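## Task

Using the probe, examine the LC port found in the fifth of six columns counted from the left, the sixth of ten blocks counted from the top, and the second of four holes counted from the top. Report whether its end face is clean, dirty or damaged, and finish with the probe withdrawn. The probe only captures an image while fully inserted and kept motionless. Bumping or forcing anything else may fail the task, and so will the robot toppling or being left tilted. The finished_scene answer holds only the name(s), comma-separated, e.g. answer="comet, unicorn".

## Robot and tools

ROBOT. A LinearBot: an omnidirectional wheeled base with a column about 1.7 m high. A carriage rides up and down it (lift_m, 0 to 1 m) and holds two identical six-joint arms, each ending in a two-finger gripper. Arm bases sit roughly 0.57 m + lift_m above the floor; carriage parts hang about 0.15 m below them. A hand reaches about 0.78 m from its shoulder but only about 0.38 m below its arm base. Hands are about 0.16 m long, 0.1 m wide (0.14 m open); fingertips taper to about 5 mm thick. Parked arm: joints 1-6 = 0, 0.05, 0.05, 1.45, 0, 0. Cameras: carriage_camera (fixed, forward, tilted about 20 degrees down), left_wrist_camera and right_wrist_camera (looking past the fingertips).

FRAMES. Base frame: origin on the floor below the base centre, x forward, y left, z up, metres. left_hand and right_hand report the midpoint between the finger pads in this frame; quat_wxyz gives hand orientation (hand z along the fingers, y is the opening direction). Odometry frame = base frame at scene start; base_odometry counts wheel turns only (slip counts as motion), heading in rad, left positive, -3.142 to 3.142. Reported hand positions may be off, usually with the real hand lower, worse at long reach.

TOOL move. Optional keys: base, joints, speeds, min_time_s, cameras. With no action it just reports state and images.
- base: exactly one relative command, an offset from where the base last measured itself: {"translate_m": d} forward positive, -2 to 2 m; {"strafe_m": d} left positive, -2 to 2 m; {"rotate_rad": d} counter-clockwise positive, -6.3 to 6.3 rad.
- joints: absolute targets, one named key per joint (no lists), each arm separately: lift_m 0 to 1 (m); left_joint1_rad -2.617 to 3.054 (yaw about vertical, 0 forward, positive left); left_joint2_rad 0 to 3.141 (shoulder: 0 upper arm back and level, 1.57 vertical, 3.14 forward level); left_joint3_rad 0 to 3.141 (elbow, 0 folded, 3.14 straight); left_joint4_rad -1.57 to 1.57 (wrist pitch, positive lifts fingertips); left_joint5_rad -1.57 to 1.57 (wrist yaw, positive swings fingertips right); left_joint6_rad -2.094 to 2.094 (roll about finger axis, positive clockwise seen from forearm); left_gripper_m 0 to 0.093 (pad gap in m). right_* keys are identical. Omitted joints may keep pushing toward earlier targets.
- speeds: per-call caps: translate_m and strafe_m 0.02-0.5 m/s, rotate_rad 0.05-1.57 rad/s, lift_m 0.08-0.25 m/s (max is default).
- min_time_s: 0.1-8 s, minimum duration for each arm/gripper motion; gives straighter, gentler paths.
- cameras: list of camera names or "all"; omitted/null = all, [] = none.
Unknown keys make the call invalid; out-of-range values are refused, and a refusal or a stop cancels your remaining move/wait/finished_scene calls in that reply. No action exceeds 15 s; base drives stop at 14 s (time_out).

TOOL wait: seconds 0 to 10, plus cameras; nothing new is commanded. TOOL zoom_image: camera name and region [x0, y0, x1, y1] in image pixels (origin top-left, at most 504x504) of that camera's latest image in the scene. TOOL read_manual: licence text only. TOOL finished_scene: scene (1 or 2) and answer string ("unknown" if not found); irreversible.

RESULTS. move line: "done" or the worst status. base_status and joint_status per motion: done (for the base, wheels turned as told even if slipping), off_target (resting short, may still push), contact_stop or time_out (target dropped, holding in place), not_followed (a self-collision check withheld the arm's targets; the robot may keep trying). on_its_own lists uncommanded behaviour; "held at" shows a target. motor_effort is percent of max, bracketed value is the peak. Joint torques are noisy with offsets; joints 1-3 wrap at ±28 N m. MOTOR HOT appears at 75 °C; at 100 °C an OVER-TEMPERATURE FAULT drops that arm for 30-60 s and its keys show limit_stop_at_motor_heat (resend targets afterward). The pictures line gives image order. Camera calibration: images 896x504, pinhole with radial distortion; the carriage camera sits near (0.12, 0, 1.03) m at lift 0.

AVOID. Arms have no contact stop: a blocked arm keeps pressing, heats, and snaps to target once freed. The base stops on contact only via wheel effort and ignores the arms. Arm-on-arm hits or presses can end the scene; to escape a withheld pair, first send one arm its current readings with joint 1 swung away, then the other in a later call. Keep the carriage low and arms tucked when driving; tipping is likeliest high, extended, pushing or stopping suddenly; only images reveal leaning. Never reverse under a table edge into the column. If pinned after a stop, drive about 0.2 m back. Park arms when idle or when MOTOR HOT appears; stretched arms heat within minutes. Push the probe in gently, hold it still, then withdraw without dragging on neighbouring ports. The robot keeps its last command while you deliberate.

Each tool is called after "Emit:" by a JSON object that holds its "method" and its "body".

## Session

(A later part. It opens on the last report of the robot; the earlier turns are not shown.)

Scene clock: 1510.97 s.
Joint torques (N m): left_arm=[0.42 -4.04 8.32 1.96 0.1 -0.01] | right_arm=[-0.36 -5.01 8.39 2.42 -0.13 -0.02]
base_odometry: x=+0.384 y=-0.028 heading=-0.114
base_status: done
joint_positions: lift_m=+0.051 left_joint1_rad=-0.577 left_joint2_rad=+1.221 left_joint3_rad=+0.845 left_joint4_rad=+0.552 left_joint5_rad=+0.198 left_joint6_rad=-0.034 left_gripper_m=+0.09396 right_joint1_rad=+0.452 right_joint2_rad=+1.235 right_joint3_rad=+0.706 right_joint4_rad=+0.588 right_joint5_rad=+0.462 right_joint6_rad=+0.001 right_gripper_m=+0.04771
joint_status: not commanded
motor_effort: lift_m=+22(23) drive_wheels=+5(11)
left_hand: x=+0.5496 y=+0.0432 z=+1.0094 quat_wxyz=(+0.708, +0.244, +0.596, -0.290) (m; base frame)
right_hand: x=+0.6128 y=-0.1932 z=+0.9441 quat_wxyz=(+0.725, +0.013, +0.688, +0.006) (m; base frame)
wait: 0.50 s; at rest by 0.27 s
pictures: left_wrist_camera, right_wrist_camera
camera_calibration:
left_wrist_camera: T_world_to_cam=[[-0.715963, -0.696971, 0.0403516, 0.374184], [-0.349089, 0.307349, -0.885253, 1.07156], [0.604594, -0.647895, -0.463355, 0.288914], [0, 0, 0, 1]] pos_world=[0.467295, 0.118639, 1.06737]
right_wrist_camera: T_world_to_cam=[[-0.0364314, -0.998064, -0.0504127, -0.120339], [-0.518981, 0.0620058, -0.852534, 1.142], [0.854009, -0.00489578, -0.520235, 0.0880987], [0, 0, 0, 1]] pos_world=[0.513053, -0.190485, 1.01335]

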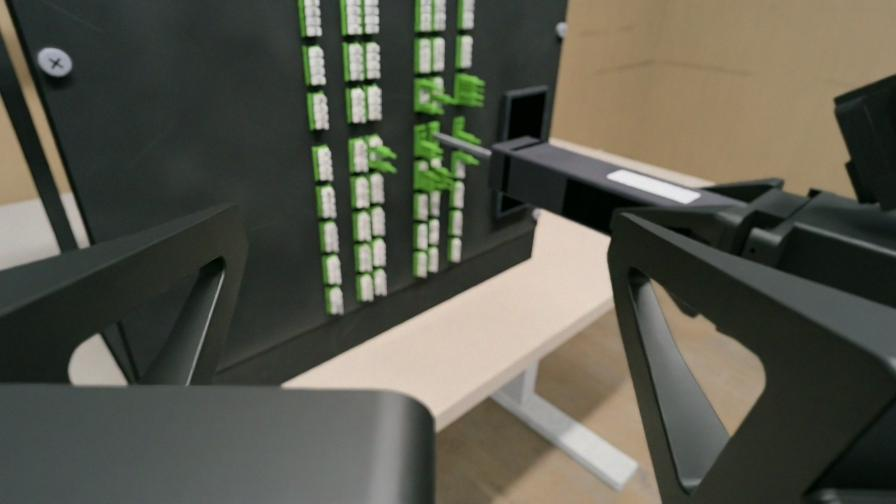

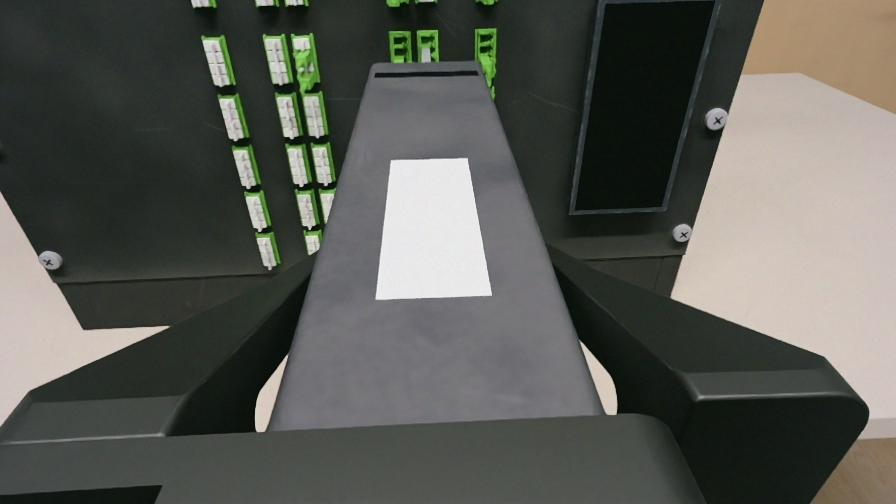

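Sliding in freely, ~7 mm. Continue.

Emit:
{"method": "move", "body": {"base": {"translate_m": 0.004}, "speeds": {"translate_m": 0.02}, "cameras": []}}

Emit:
{"method": "wait", "body": {"seconds": 0.5, "cameras": ["right_wrist_camera"]}}

Emit:
{"method": "zoom_image", "body": {"camera": "right_wrist_camera", "region": [412, 26, 440, 64]}}

Scene clock: 1517.33 s.
Joint torques (N m): left_arm=[0.42 -3.99 8.35 1.97 0.09 -0.01] | right_arm=[-0.32 -5 8.39 2.42 -0.14 -0.03]
move: done
base_odometry: x=+0.388 y=-0.028 heading=-0.114
base_status: done
joint_positions: lift_m=+0.051 left_joint1_rad=-0.577 left_joint2_rad=+1.221 left_joint3_rad=+0.845 left_joint4_rad=+0.552 left_joint5_rad=+0.198 left_joint6_rad=-0.034 left_gripper_m=+0.09396 right_joint1_rad=+0.452 right_joint2_rad=+1.235 right_joint3_rad=+0.706 right_joint4_rad=+0.588 right_joint5_rad=+0.462 right_joint6_rad=+0.001 right_gripper_m=+0.04771
joint_status: not commanded
motor_effort: lift_m=+23(23) drive_wheels=-2(15)
left_hand: x=+0.5496 y=+0.0432 z=+1.0095 quat_wxyz=(+0.708, +0.244, +0.596, -0.290) (m; base frame)
right_hand: x=+0.6128 y=-0.1932 z=+0.9441 quat_wxyz=(+0.725, +0.013, +0.688, +0.006) (m; base frame)
pictures: none
No camera images: "cameras" was empty.

Scene clock: 1517.83 s.
Joint torques (N m): left_arm=[0.36 -4.04 8.32 1.97 0.08 0] | right_arm=[-0.34 -5.04 8.38 2.42 -0.14 -0.03]
base_odometry: x=+0.388 y=-0.028 heading=-0.114
base_status: done
joint_positions: lift_m=+0.051 left_joint1_rad=-0.577 left_joint2_rad=+1.221 left_joint3_rad=+0.845 left_joint4_rad=+0.552 left_joint5_rad=+0.198 left_joint6_rad=-0.034 left_gripper_m=+0.09396 right_joint1_rad=+0.452 right_joint2_rad=+1.235 right_joint3_rad=+0.706 right_joint4_rad=+0.588 right_joint5_rad=+0.462 right_joint6_rad=+0.001 right_gripper_m=+0.04771
joint_status: not commanded
motor_effort: lift_m=+22(23) drive_wheels=-2(15)
left_hand: x=+0.5496 y=+0.0432 z=+1.0095 quat_wxyz=(+0.708, +0.244, +0.596, -0.290) (m; base frame)
right_hand: x=+0.6128 y=-0.1932 z=+0.9441 quat_wxyz=(+0.725, +0.013, +0.688, +0.006) (m; base frame)
wait: 0.50 s; at rest by 0.27 s
pictures: right_wrist_camera
camera_calibration:
right_wrist_camera: T_world_to_cam=[[-0.0364314, -0.998064, -0.0504127, -0.120339], [-0.518981, 0.0620058, -0.852534, 1.142], [0.854009, -0.00489578, -0.520235, 0.0880987], [0, 0, 0, 1]] pos_world=[0.513053, -0.190485, 1.01335]

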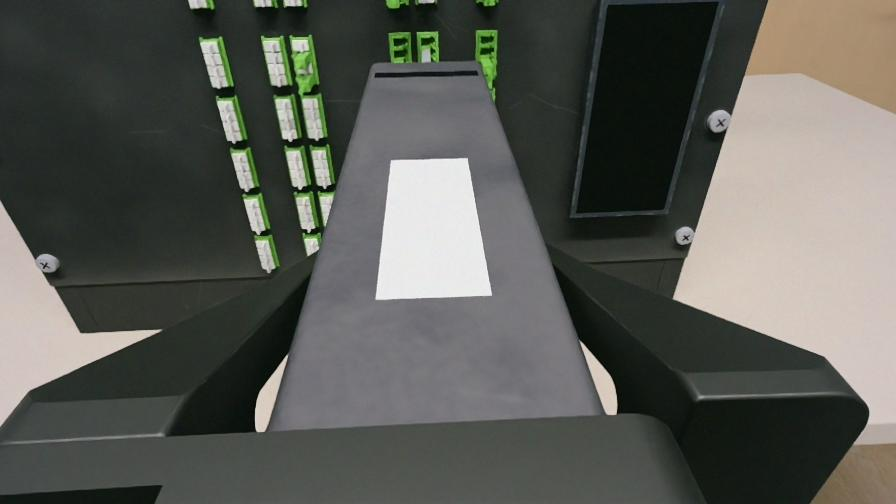

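Scaled by 13.263 from the camera's 896x504 image, which has a finer 1280x720 frame.

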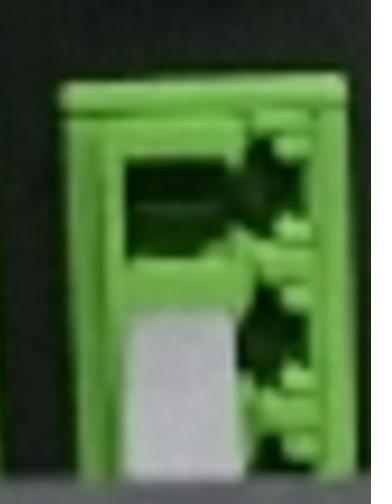

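Emit:
{"method": "move", "body": {"base": {"translate_m": 0.004}, "speeds": {"translate_m": 0.02}, "cameras": []}}

Emit:
{"method": "wait", "body": {"seconds": 0.5, "cameras": ["right_wrist_camera"]}}

Emit:
{"method": "zoom_image", "body": {"camera": "right_wrist_camera", "region": [412, 26, 440, 64]}}

Scene clock: 1524.97 s.
Joint torques (N m): left_arm=[0.4 -4 8.25 1.96 0.09 0] | right_arm=[-0.55 -4.72 8.39 2.44 -0.14 -0.03]
move: done
base_odometry: x=+0.392 y=-0.029 heading=-0.114
base_status: done
joint_positions: lift_m=+0.051 left_joint1_rad=-0.577 left_joint2_rad=+1.221 left_joint3_rad=+0.845 left_joint4_rad=+0.552 left_joint5_rad=+0.198 left_joint6_rad=-0.034 left_gripper_m=+0.09396 right_joint1_rad=+0.454 right_joint2_rad=+1.232 right_joint3_rad=+0.706 right_joint4_rad=+0.585 right_joint5_rad=+0.463 right_joint6_rad=+0.001 right_gripper_m=+0.04771
joint_status: not commanded
motor_effort: lift_m=+22(23) drive_wheels=+7(12)
left_hand: x=+0.5496 y=+0.0432 z=+1.0094 quat_wxyz=(+0.708, +0.244, +0.596, -0.290) (m; base frame)
right_hand: x=+0.6121 y=-0.1924 z=+0.9444 quat_wxyz=(+0.725, +0.013, +0.688, +0.007) (m; base frame)
pictures: none
No camera images: "cameras" was empty.

Scene clock: 1525.47 s.
Joint torques (N m): left_arm=[0.38 -4 8.35 1.97 0.08 0.02] | right_arm=[-0.51 -4.71 8.36 2.45 -0.14 -0.03]
base_odometry: x=+0.392 y=-0.029 heading=-0.114
base_status: done
joint_positions: lift_m=+0.051 left_joint1_rad=-0.577 left_joint2_rad=+1.221 left_joint3_rad=+0.845 left_joint4_rad=+0.552 left_joint5_rad=+0.198 left_joint6_rad=-0.034 left_gripper_m=+0.09396 right_joint1_rad=+0.454 right_joint2_rad=+1.232 right_joint3_rad=+0.706 right_joint4_rad=+0.585 right_joint5_rad=+0.463 right_joint6_rad=+0.001 right_gripper_m=+0.04771
joint_status: not commanded
motor_effort: lift_m=+22(23) drive_wheels=+7(12)
left_hand: x=+0.5496 y=+0.0432 z=+1.0094 quat_wxyz=(+0.708, +0.244, +0.596, -0.290) (m; base frame)
right_hand: x=+0.6121 y=-0.1924 z=+0.9444 quat_wxyz=(+0.725, +0.013, +0.688, +0.007) (m; base frame)
wait: 0.50 s; at rest by 0.27 s
pictures: right_wrist_camera
camera_calibration:
right_wrist_camera: T_world_to_cam=[[-0.0345997, -0.998137, -0.0502514, -0.120864], [-0.519424, 0.0609168, -0.852342, 1.14167], [0.853816, -0.00338897, -0.520564, 0.0895804], [0, 0, 0, 1]] pos_world=[0.512345, -0.189882, 1.01365]

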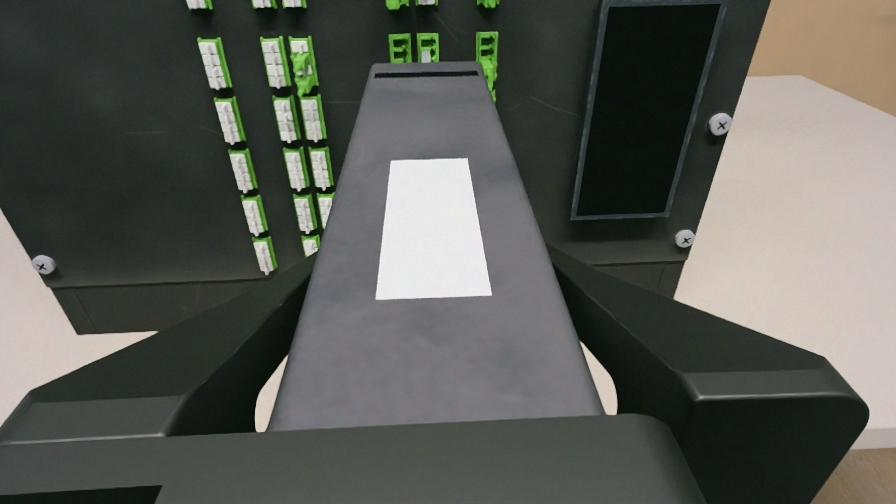

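Scaled by 13.263 from the camera's 896x504 image, which has a finer 1280x720 frame.

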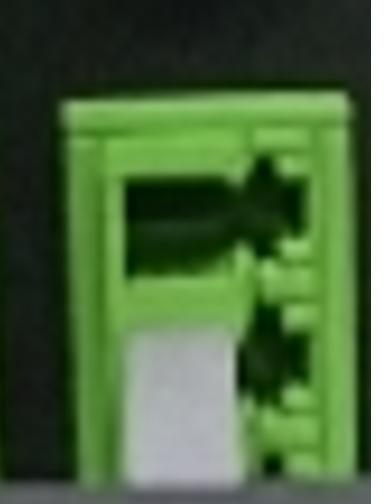

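Emit:
{"method": "wait", "body": {"seconds": 4, "cameras": ["right_wrist_camera", "left_wrist_camera"]}}

Scene clock: 1532.73 s.
Joint torques (N m): left_arm=[0.44 -3.95 8.36 1.96 0.08 0] | right_arm=[-0.55 -4.72 8.36 2.45 -0.15 -0.03]
base_odometry: x=+0.392 y=-0.029 heading=-0.114
base_status: done
joint_positions: lift_m=+0.051 left_joint1_rad=-0.577 left_joint2_rad=+1.221 left_joint3_rad=+0.845 left_joint4_rad=+0.552 left_joint5_rad=+0.198 left_joint6_rad=-0.034 left_gripper_m=+0.09396 right_joint1_rad=+0.454 right_joint2_rad=+1.232 right_joint3_rad=+0.706 right_joint4_rad=+0.585 right_joint5_rad=+0.463 right_joint6_rad=+0.001 right_gripper_m=+0.04771
joint_status: not commanded
motor_effort: lift_m=+23(23) drive_wheels=+7(12)
left_hand: x=+0.5496 y=+0.0432 z=+1.0094 quat_wxyz=(+0.708, +0.244, +0.596, -0.290) (m; base frame)
right_hand: x=+0.6121 y=-0.1924 z=+0.9444 quat_wxyz=(+0.725, +0.013, +0.688, +0.007) (m; base frame)
wait: 4.00 s; at rest from the start
pictures: left_wrist_camera, right_wrist_camera
camera_calibration:
left_wrist_camera: T_world_to_cam=[[-0.715963, -0.696971, 0.0403516, 0.374184], [-0.349089, 0.307349, -0.885253, 1.07156], [0.604594, -0.647895, -0.463355, 0.288914], [0, 0, 0, 1]] pos_world=[0.467295, 0.118639, 1.06737]
right_wrist_camera: T_world_to_cam=[[-0.0345997, -0.998137, -0.0502514, -0.120864], [-0.519424, 0.0609168, -0.852342, 1.14167], [0.853816, -0.00338897, -0.520564, 0.0895804], [0, 0, 0, 1]] pos_world=[0.512345, -0.189882, 1.01365]

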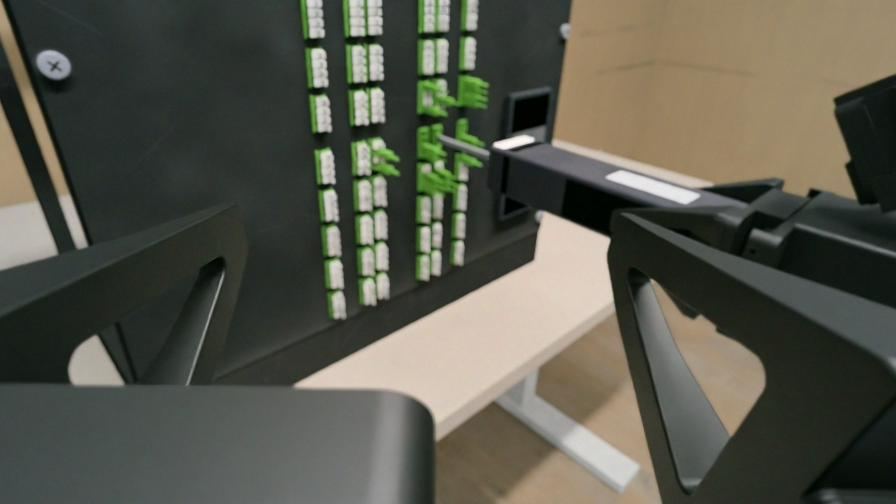

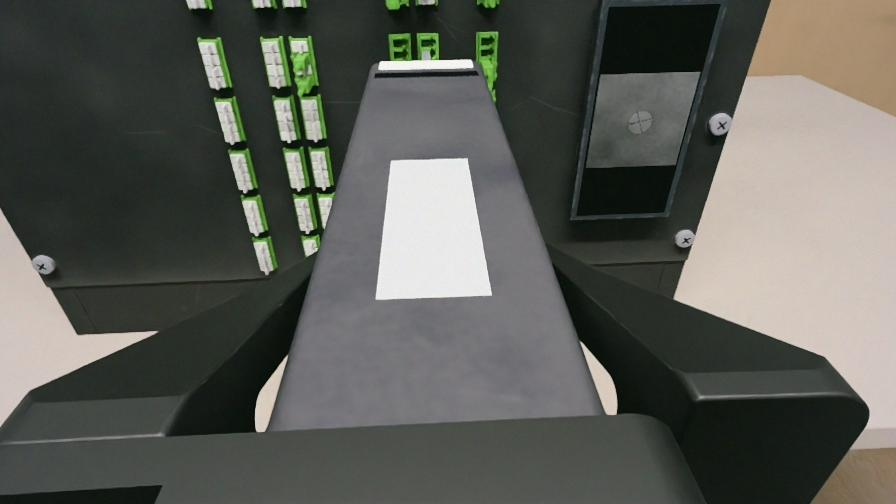

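Picture appeared.

Emit:
{"method": "zoom_image", "body": {"camera": "right_wrist_camera", "region": [580, 60, 710, 175]}}

Emit:
{"method": "zoom_image", "body": {"camera": "right_wrist_camera", "region": [620, 104, 660, 140]}}

Scaled by 3.877 from the camera's 896x504 image, which has a finer 1280x720 frame.

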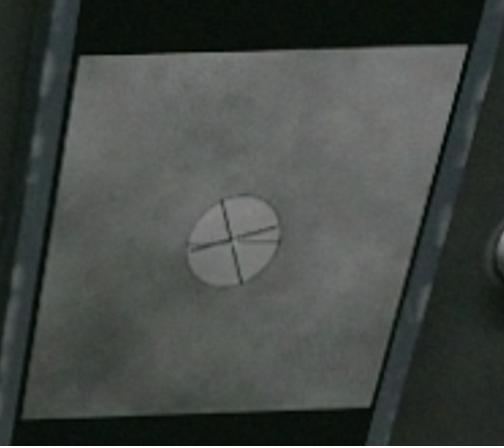

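Scaled by 12.600 from the camera's 896x504 image, which has a finer 1280x720 frame.

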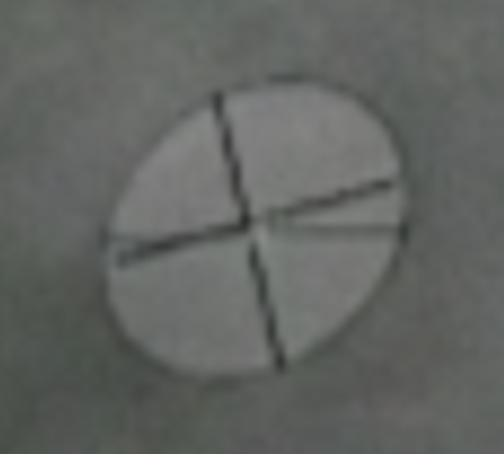

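Emit:
{"method": "zoom_image", "body": {"camera": "right_wrist_camera", "region": [632, 114, 648, 130]}}

Emit:
{"method": "zoom_image", "body": {"camera": "left_wrist_camera", "region": [490, 80, 560, 220]}}

Emit:
{"method": "wait", "body": {"seconds": 1, "cameras": ["carriage_camera", "right_wrist_camera"]}}

Emit:
{"method": "zoom_image", "body": {"camera": "right_wrist_camera", "region": [625, 107, 655, 137]}}

Scaled by 31.500 from the camera's 896x504 image, which has a finer 1280x720 frame.

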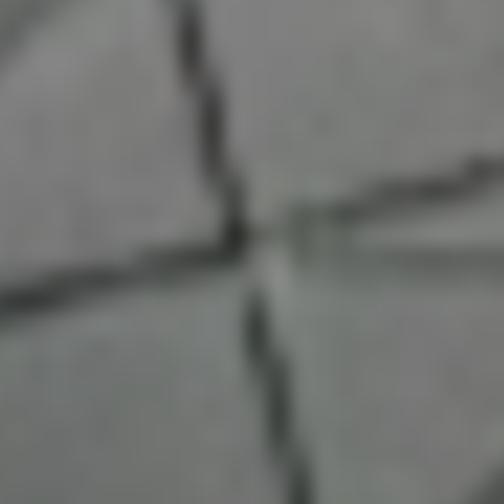

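Scaled by 3.600 from the camera's 896x504 image, which has a finer 1280x720 frame.

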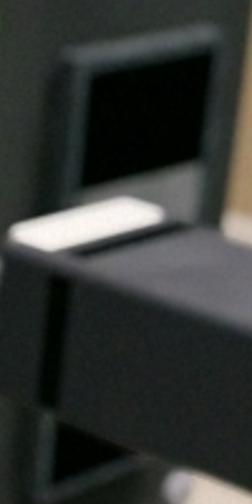

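Scene clock: 1553.63 s.
Joint torques (N m): left_arm=[0.39 -4.01 8.24 1.95 0.07 0.02] | right_arm=[-0.55 -4.72 8.39 2.45 -0.14 -0.03]
base_odometry: x=+0.392 y=-0.029 heading=-0.114
base_status: done
joint_positions: lift_m=+0.051 left_joint1_rad=-0.577 left_joint2_rad=+1.221 left_joint3_rad=+0.845 left_joint4_rad=+0.552 left_joint5_rad=+0.198 left_joint6_rad=-0.034 left_gripper_m=+0.09396 right_joint1_rad=+0.454 right_joint2_rad=+1.232 right_joint3_rad=+0.706 right_joint4_rad=+0.585 right_joint5_rad=+0.463 right_joint6_rad=+0.001 right_gripper_m=+0.04771
joint_status: not commanded
motor_effort: lift_m=+22(23) drive_wheels=+7(12)
left_hand: x=+0.5496 y=+0.0432 z=+1.0094 quat_wxyz=(+0.708, +0.244, +0.596, -0.290) (m; base frame)
right_hand: x=+0.6121 y=-0.1924 z=+0.9444 quat_wxyz=(+0.725, +0.013, +0.688, +0.007) (m; base frame)
wait: 1.00 s; at rest from the start
pictures: carriage_camera, right_wrist_camera
camera_calibration:
carriage_camera: T_world_to_cam=[[-0.00391663, -0.999985, -0.00383378, 0.00346465], [-0.343723, 0.00494646, -0.939058, 1.03246], [0.939063, -0.00236019, -0.343737, 0.250181], [0, 0, 0, 1]] pos_world=[0.119957, -0.00105194, 1.05555]
right_wrist_camera: T_world_to_cam=[[-0.0345997, -0.998137, -0.0502514, -0.120864], [-0.519424, 0.0609168, -0.852342, 1.14167], [0.853816, -0.00338897, -0.520564, 0.0895804], [0, 0, 0, 1]] pos_world=[0.512345, -0.189882, 1.01365]

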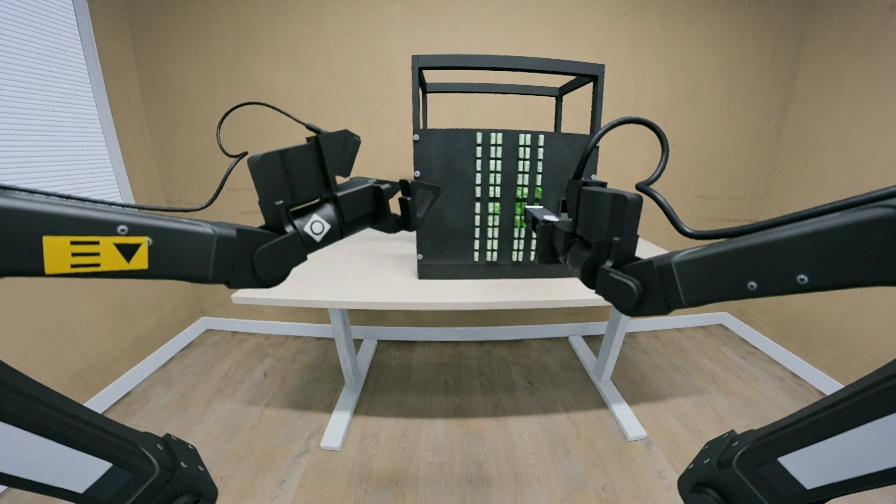

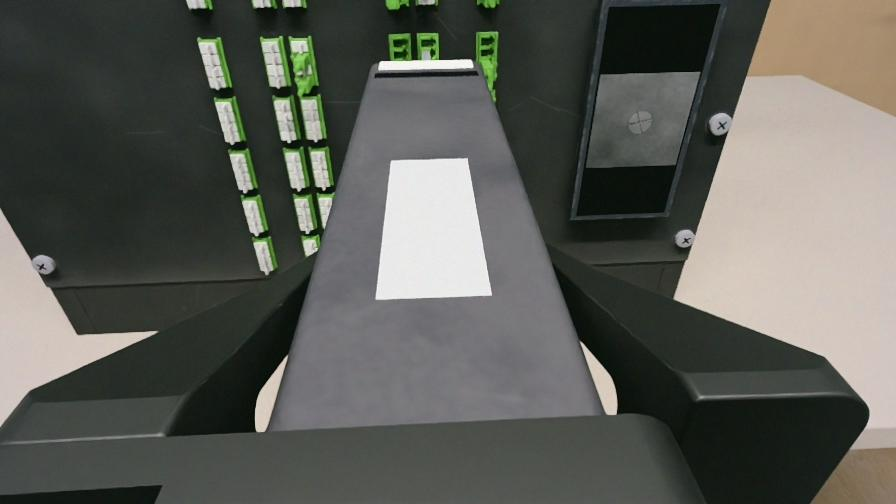

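Scaled by 16.800 from the camera's 896x504 image, which has a finer 1280x720 frame.

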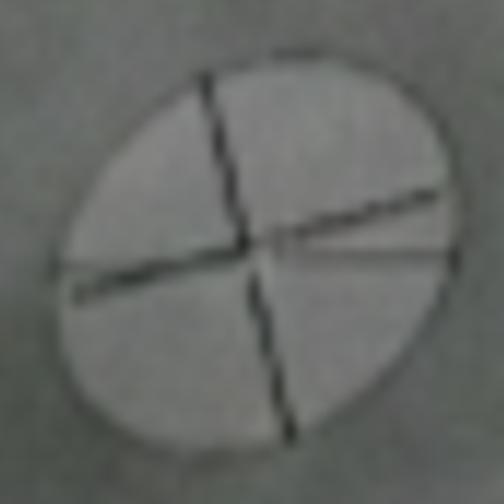

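Emit:
{"method": "move", "body": {"base": {"translate_m": -0.02}, "speeds": {"translate_m": 0.03}, "cameras": []}}

Emit:
{"method": "move", "body": {"base": {"translate_m": -0.05}, "speeds": {"translate_m": 0.05}, "cameras": ["right_wrist_camera"]}}

Scene clock: 1564.77 s.
Joint torques (N m): left_arm=[0.32 -3.96 8.31 1.96 0.11 -0.01] | right_arm=[-0.28 -4.88 8.38 2.44 -0.07 -0.02]
move: done
base_odometry: x=+0.372 y=-0.027 heading=-0.114
base_status: done
joint_positions: lift_m=+0.051 left_joint1_rad=-0.577 left_joint2_rad=+1.221 left_joint3_rad=+0.845 left_joint4_rad=+0.552 left_joint5_rad=+0.198 left_joint6_rad=-0.034 left_gripper_m=+0.09396 right_joint1_rad=+0.451 right_joint2_rad=+1.233 right_joint3_rad=+0.706 right_joint4_rad=+0.586 right_joint5_rad=+0.456 right_joint6_rad=+0.001 right_gripper_m=+0.04771
joint_status: not commanded
motor_effort: lift_m=+22(23) drive_wheels=+4(10)
left_hand: x=+0.5496 y=+0.0432 z=+1.0094 quat_wxyz=(+0.708, +0.244, +0.596, -0.290) (m; base frame)
right_hand: x=+0.6126 y=-0.1926 z=+0.9444 quat_wxyz=(+0.725, +0.011, +0.688, +0.008) (m; base frame)
pictures: none
No camera images: "cameras" was empty.

Scene clock: 1566.27 s.
Joint torques (N m): left_arm=[0.32 -3.9 8.36 1.97 0.09 -0.01] | right_arm=[-0.28 -4.83 8.39 2.42 -0.08 -0.03]
move: done
base_odometry: x=+0.322 y=-0.021 heading=-0.114
base_status: done
joint_positions: lift_m=+0.051 left_joint1_rad=-0.577 left_joint2_rad=+1.221 left_joint3_rad=+0.845 left_joint4_rad=+0.552 left_joint5_rad=+0.198 left_joint6_rad=-0.034 left_gripper_m=+0.09396 right_joint1_rad=+0.451 right_joint2_rad=+1.233 right_joint3_rad=+0.706 right_joint4_rad=+0.586 right_joint5_rad=+0.456 right_joint6_rad=+0.001 right_gripper_m=+0.04771
joint_status: not commanded
motor_effort: lift_m=+22(23) drive_wheels=+0(10)
left_hand: x=+0.5496 y=+0.0432 z=+1.0094 quat_wxyz=(+0.708, +0.244, +0.596, -0.290) (m; base frame)
right_hand: x=+0.6126 y=-0.1926 z=+0.9444 quat_wxyz=(+0.725, +0.011, +0.688, +0.008) (m; base frame)
pictures: right_wrist_camera
camera_calibration:
right_wrist_camera: T_world_to_cam=[[-0.0311361, -0.998262, -0.0500348, -0.12336], [-0.519125, 0.0589289, -0.852664, 1.14175], [0.854131, -0.000574262, -0.520058, 0.0890222], [0, 0, 0, 1]] pos_world=[0.512833, -0.190377, 1.01365]

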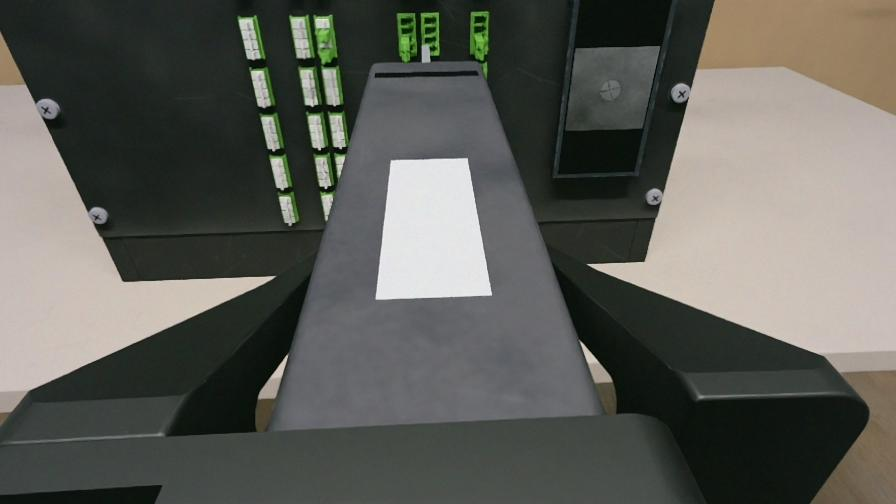

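Emit:
{"method": "finished_scene", "body": {"scene": 1, "answer": "damaged"}}

The scene is finished: the task was done.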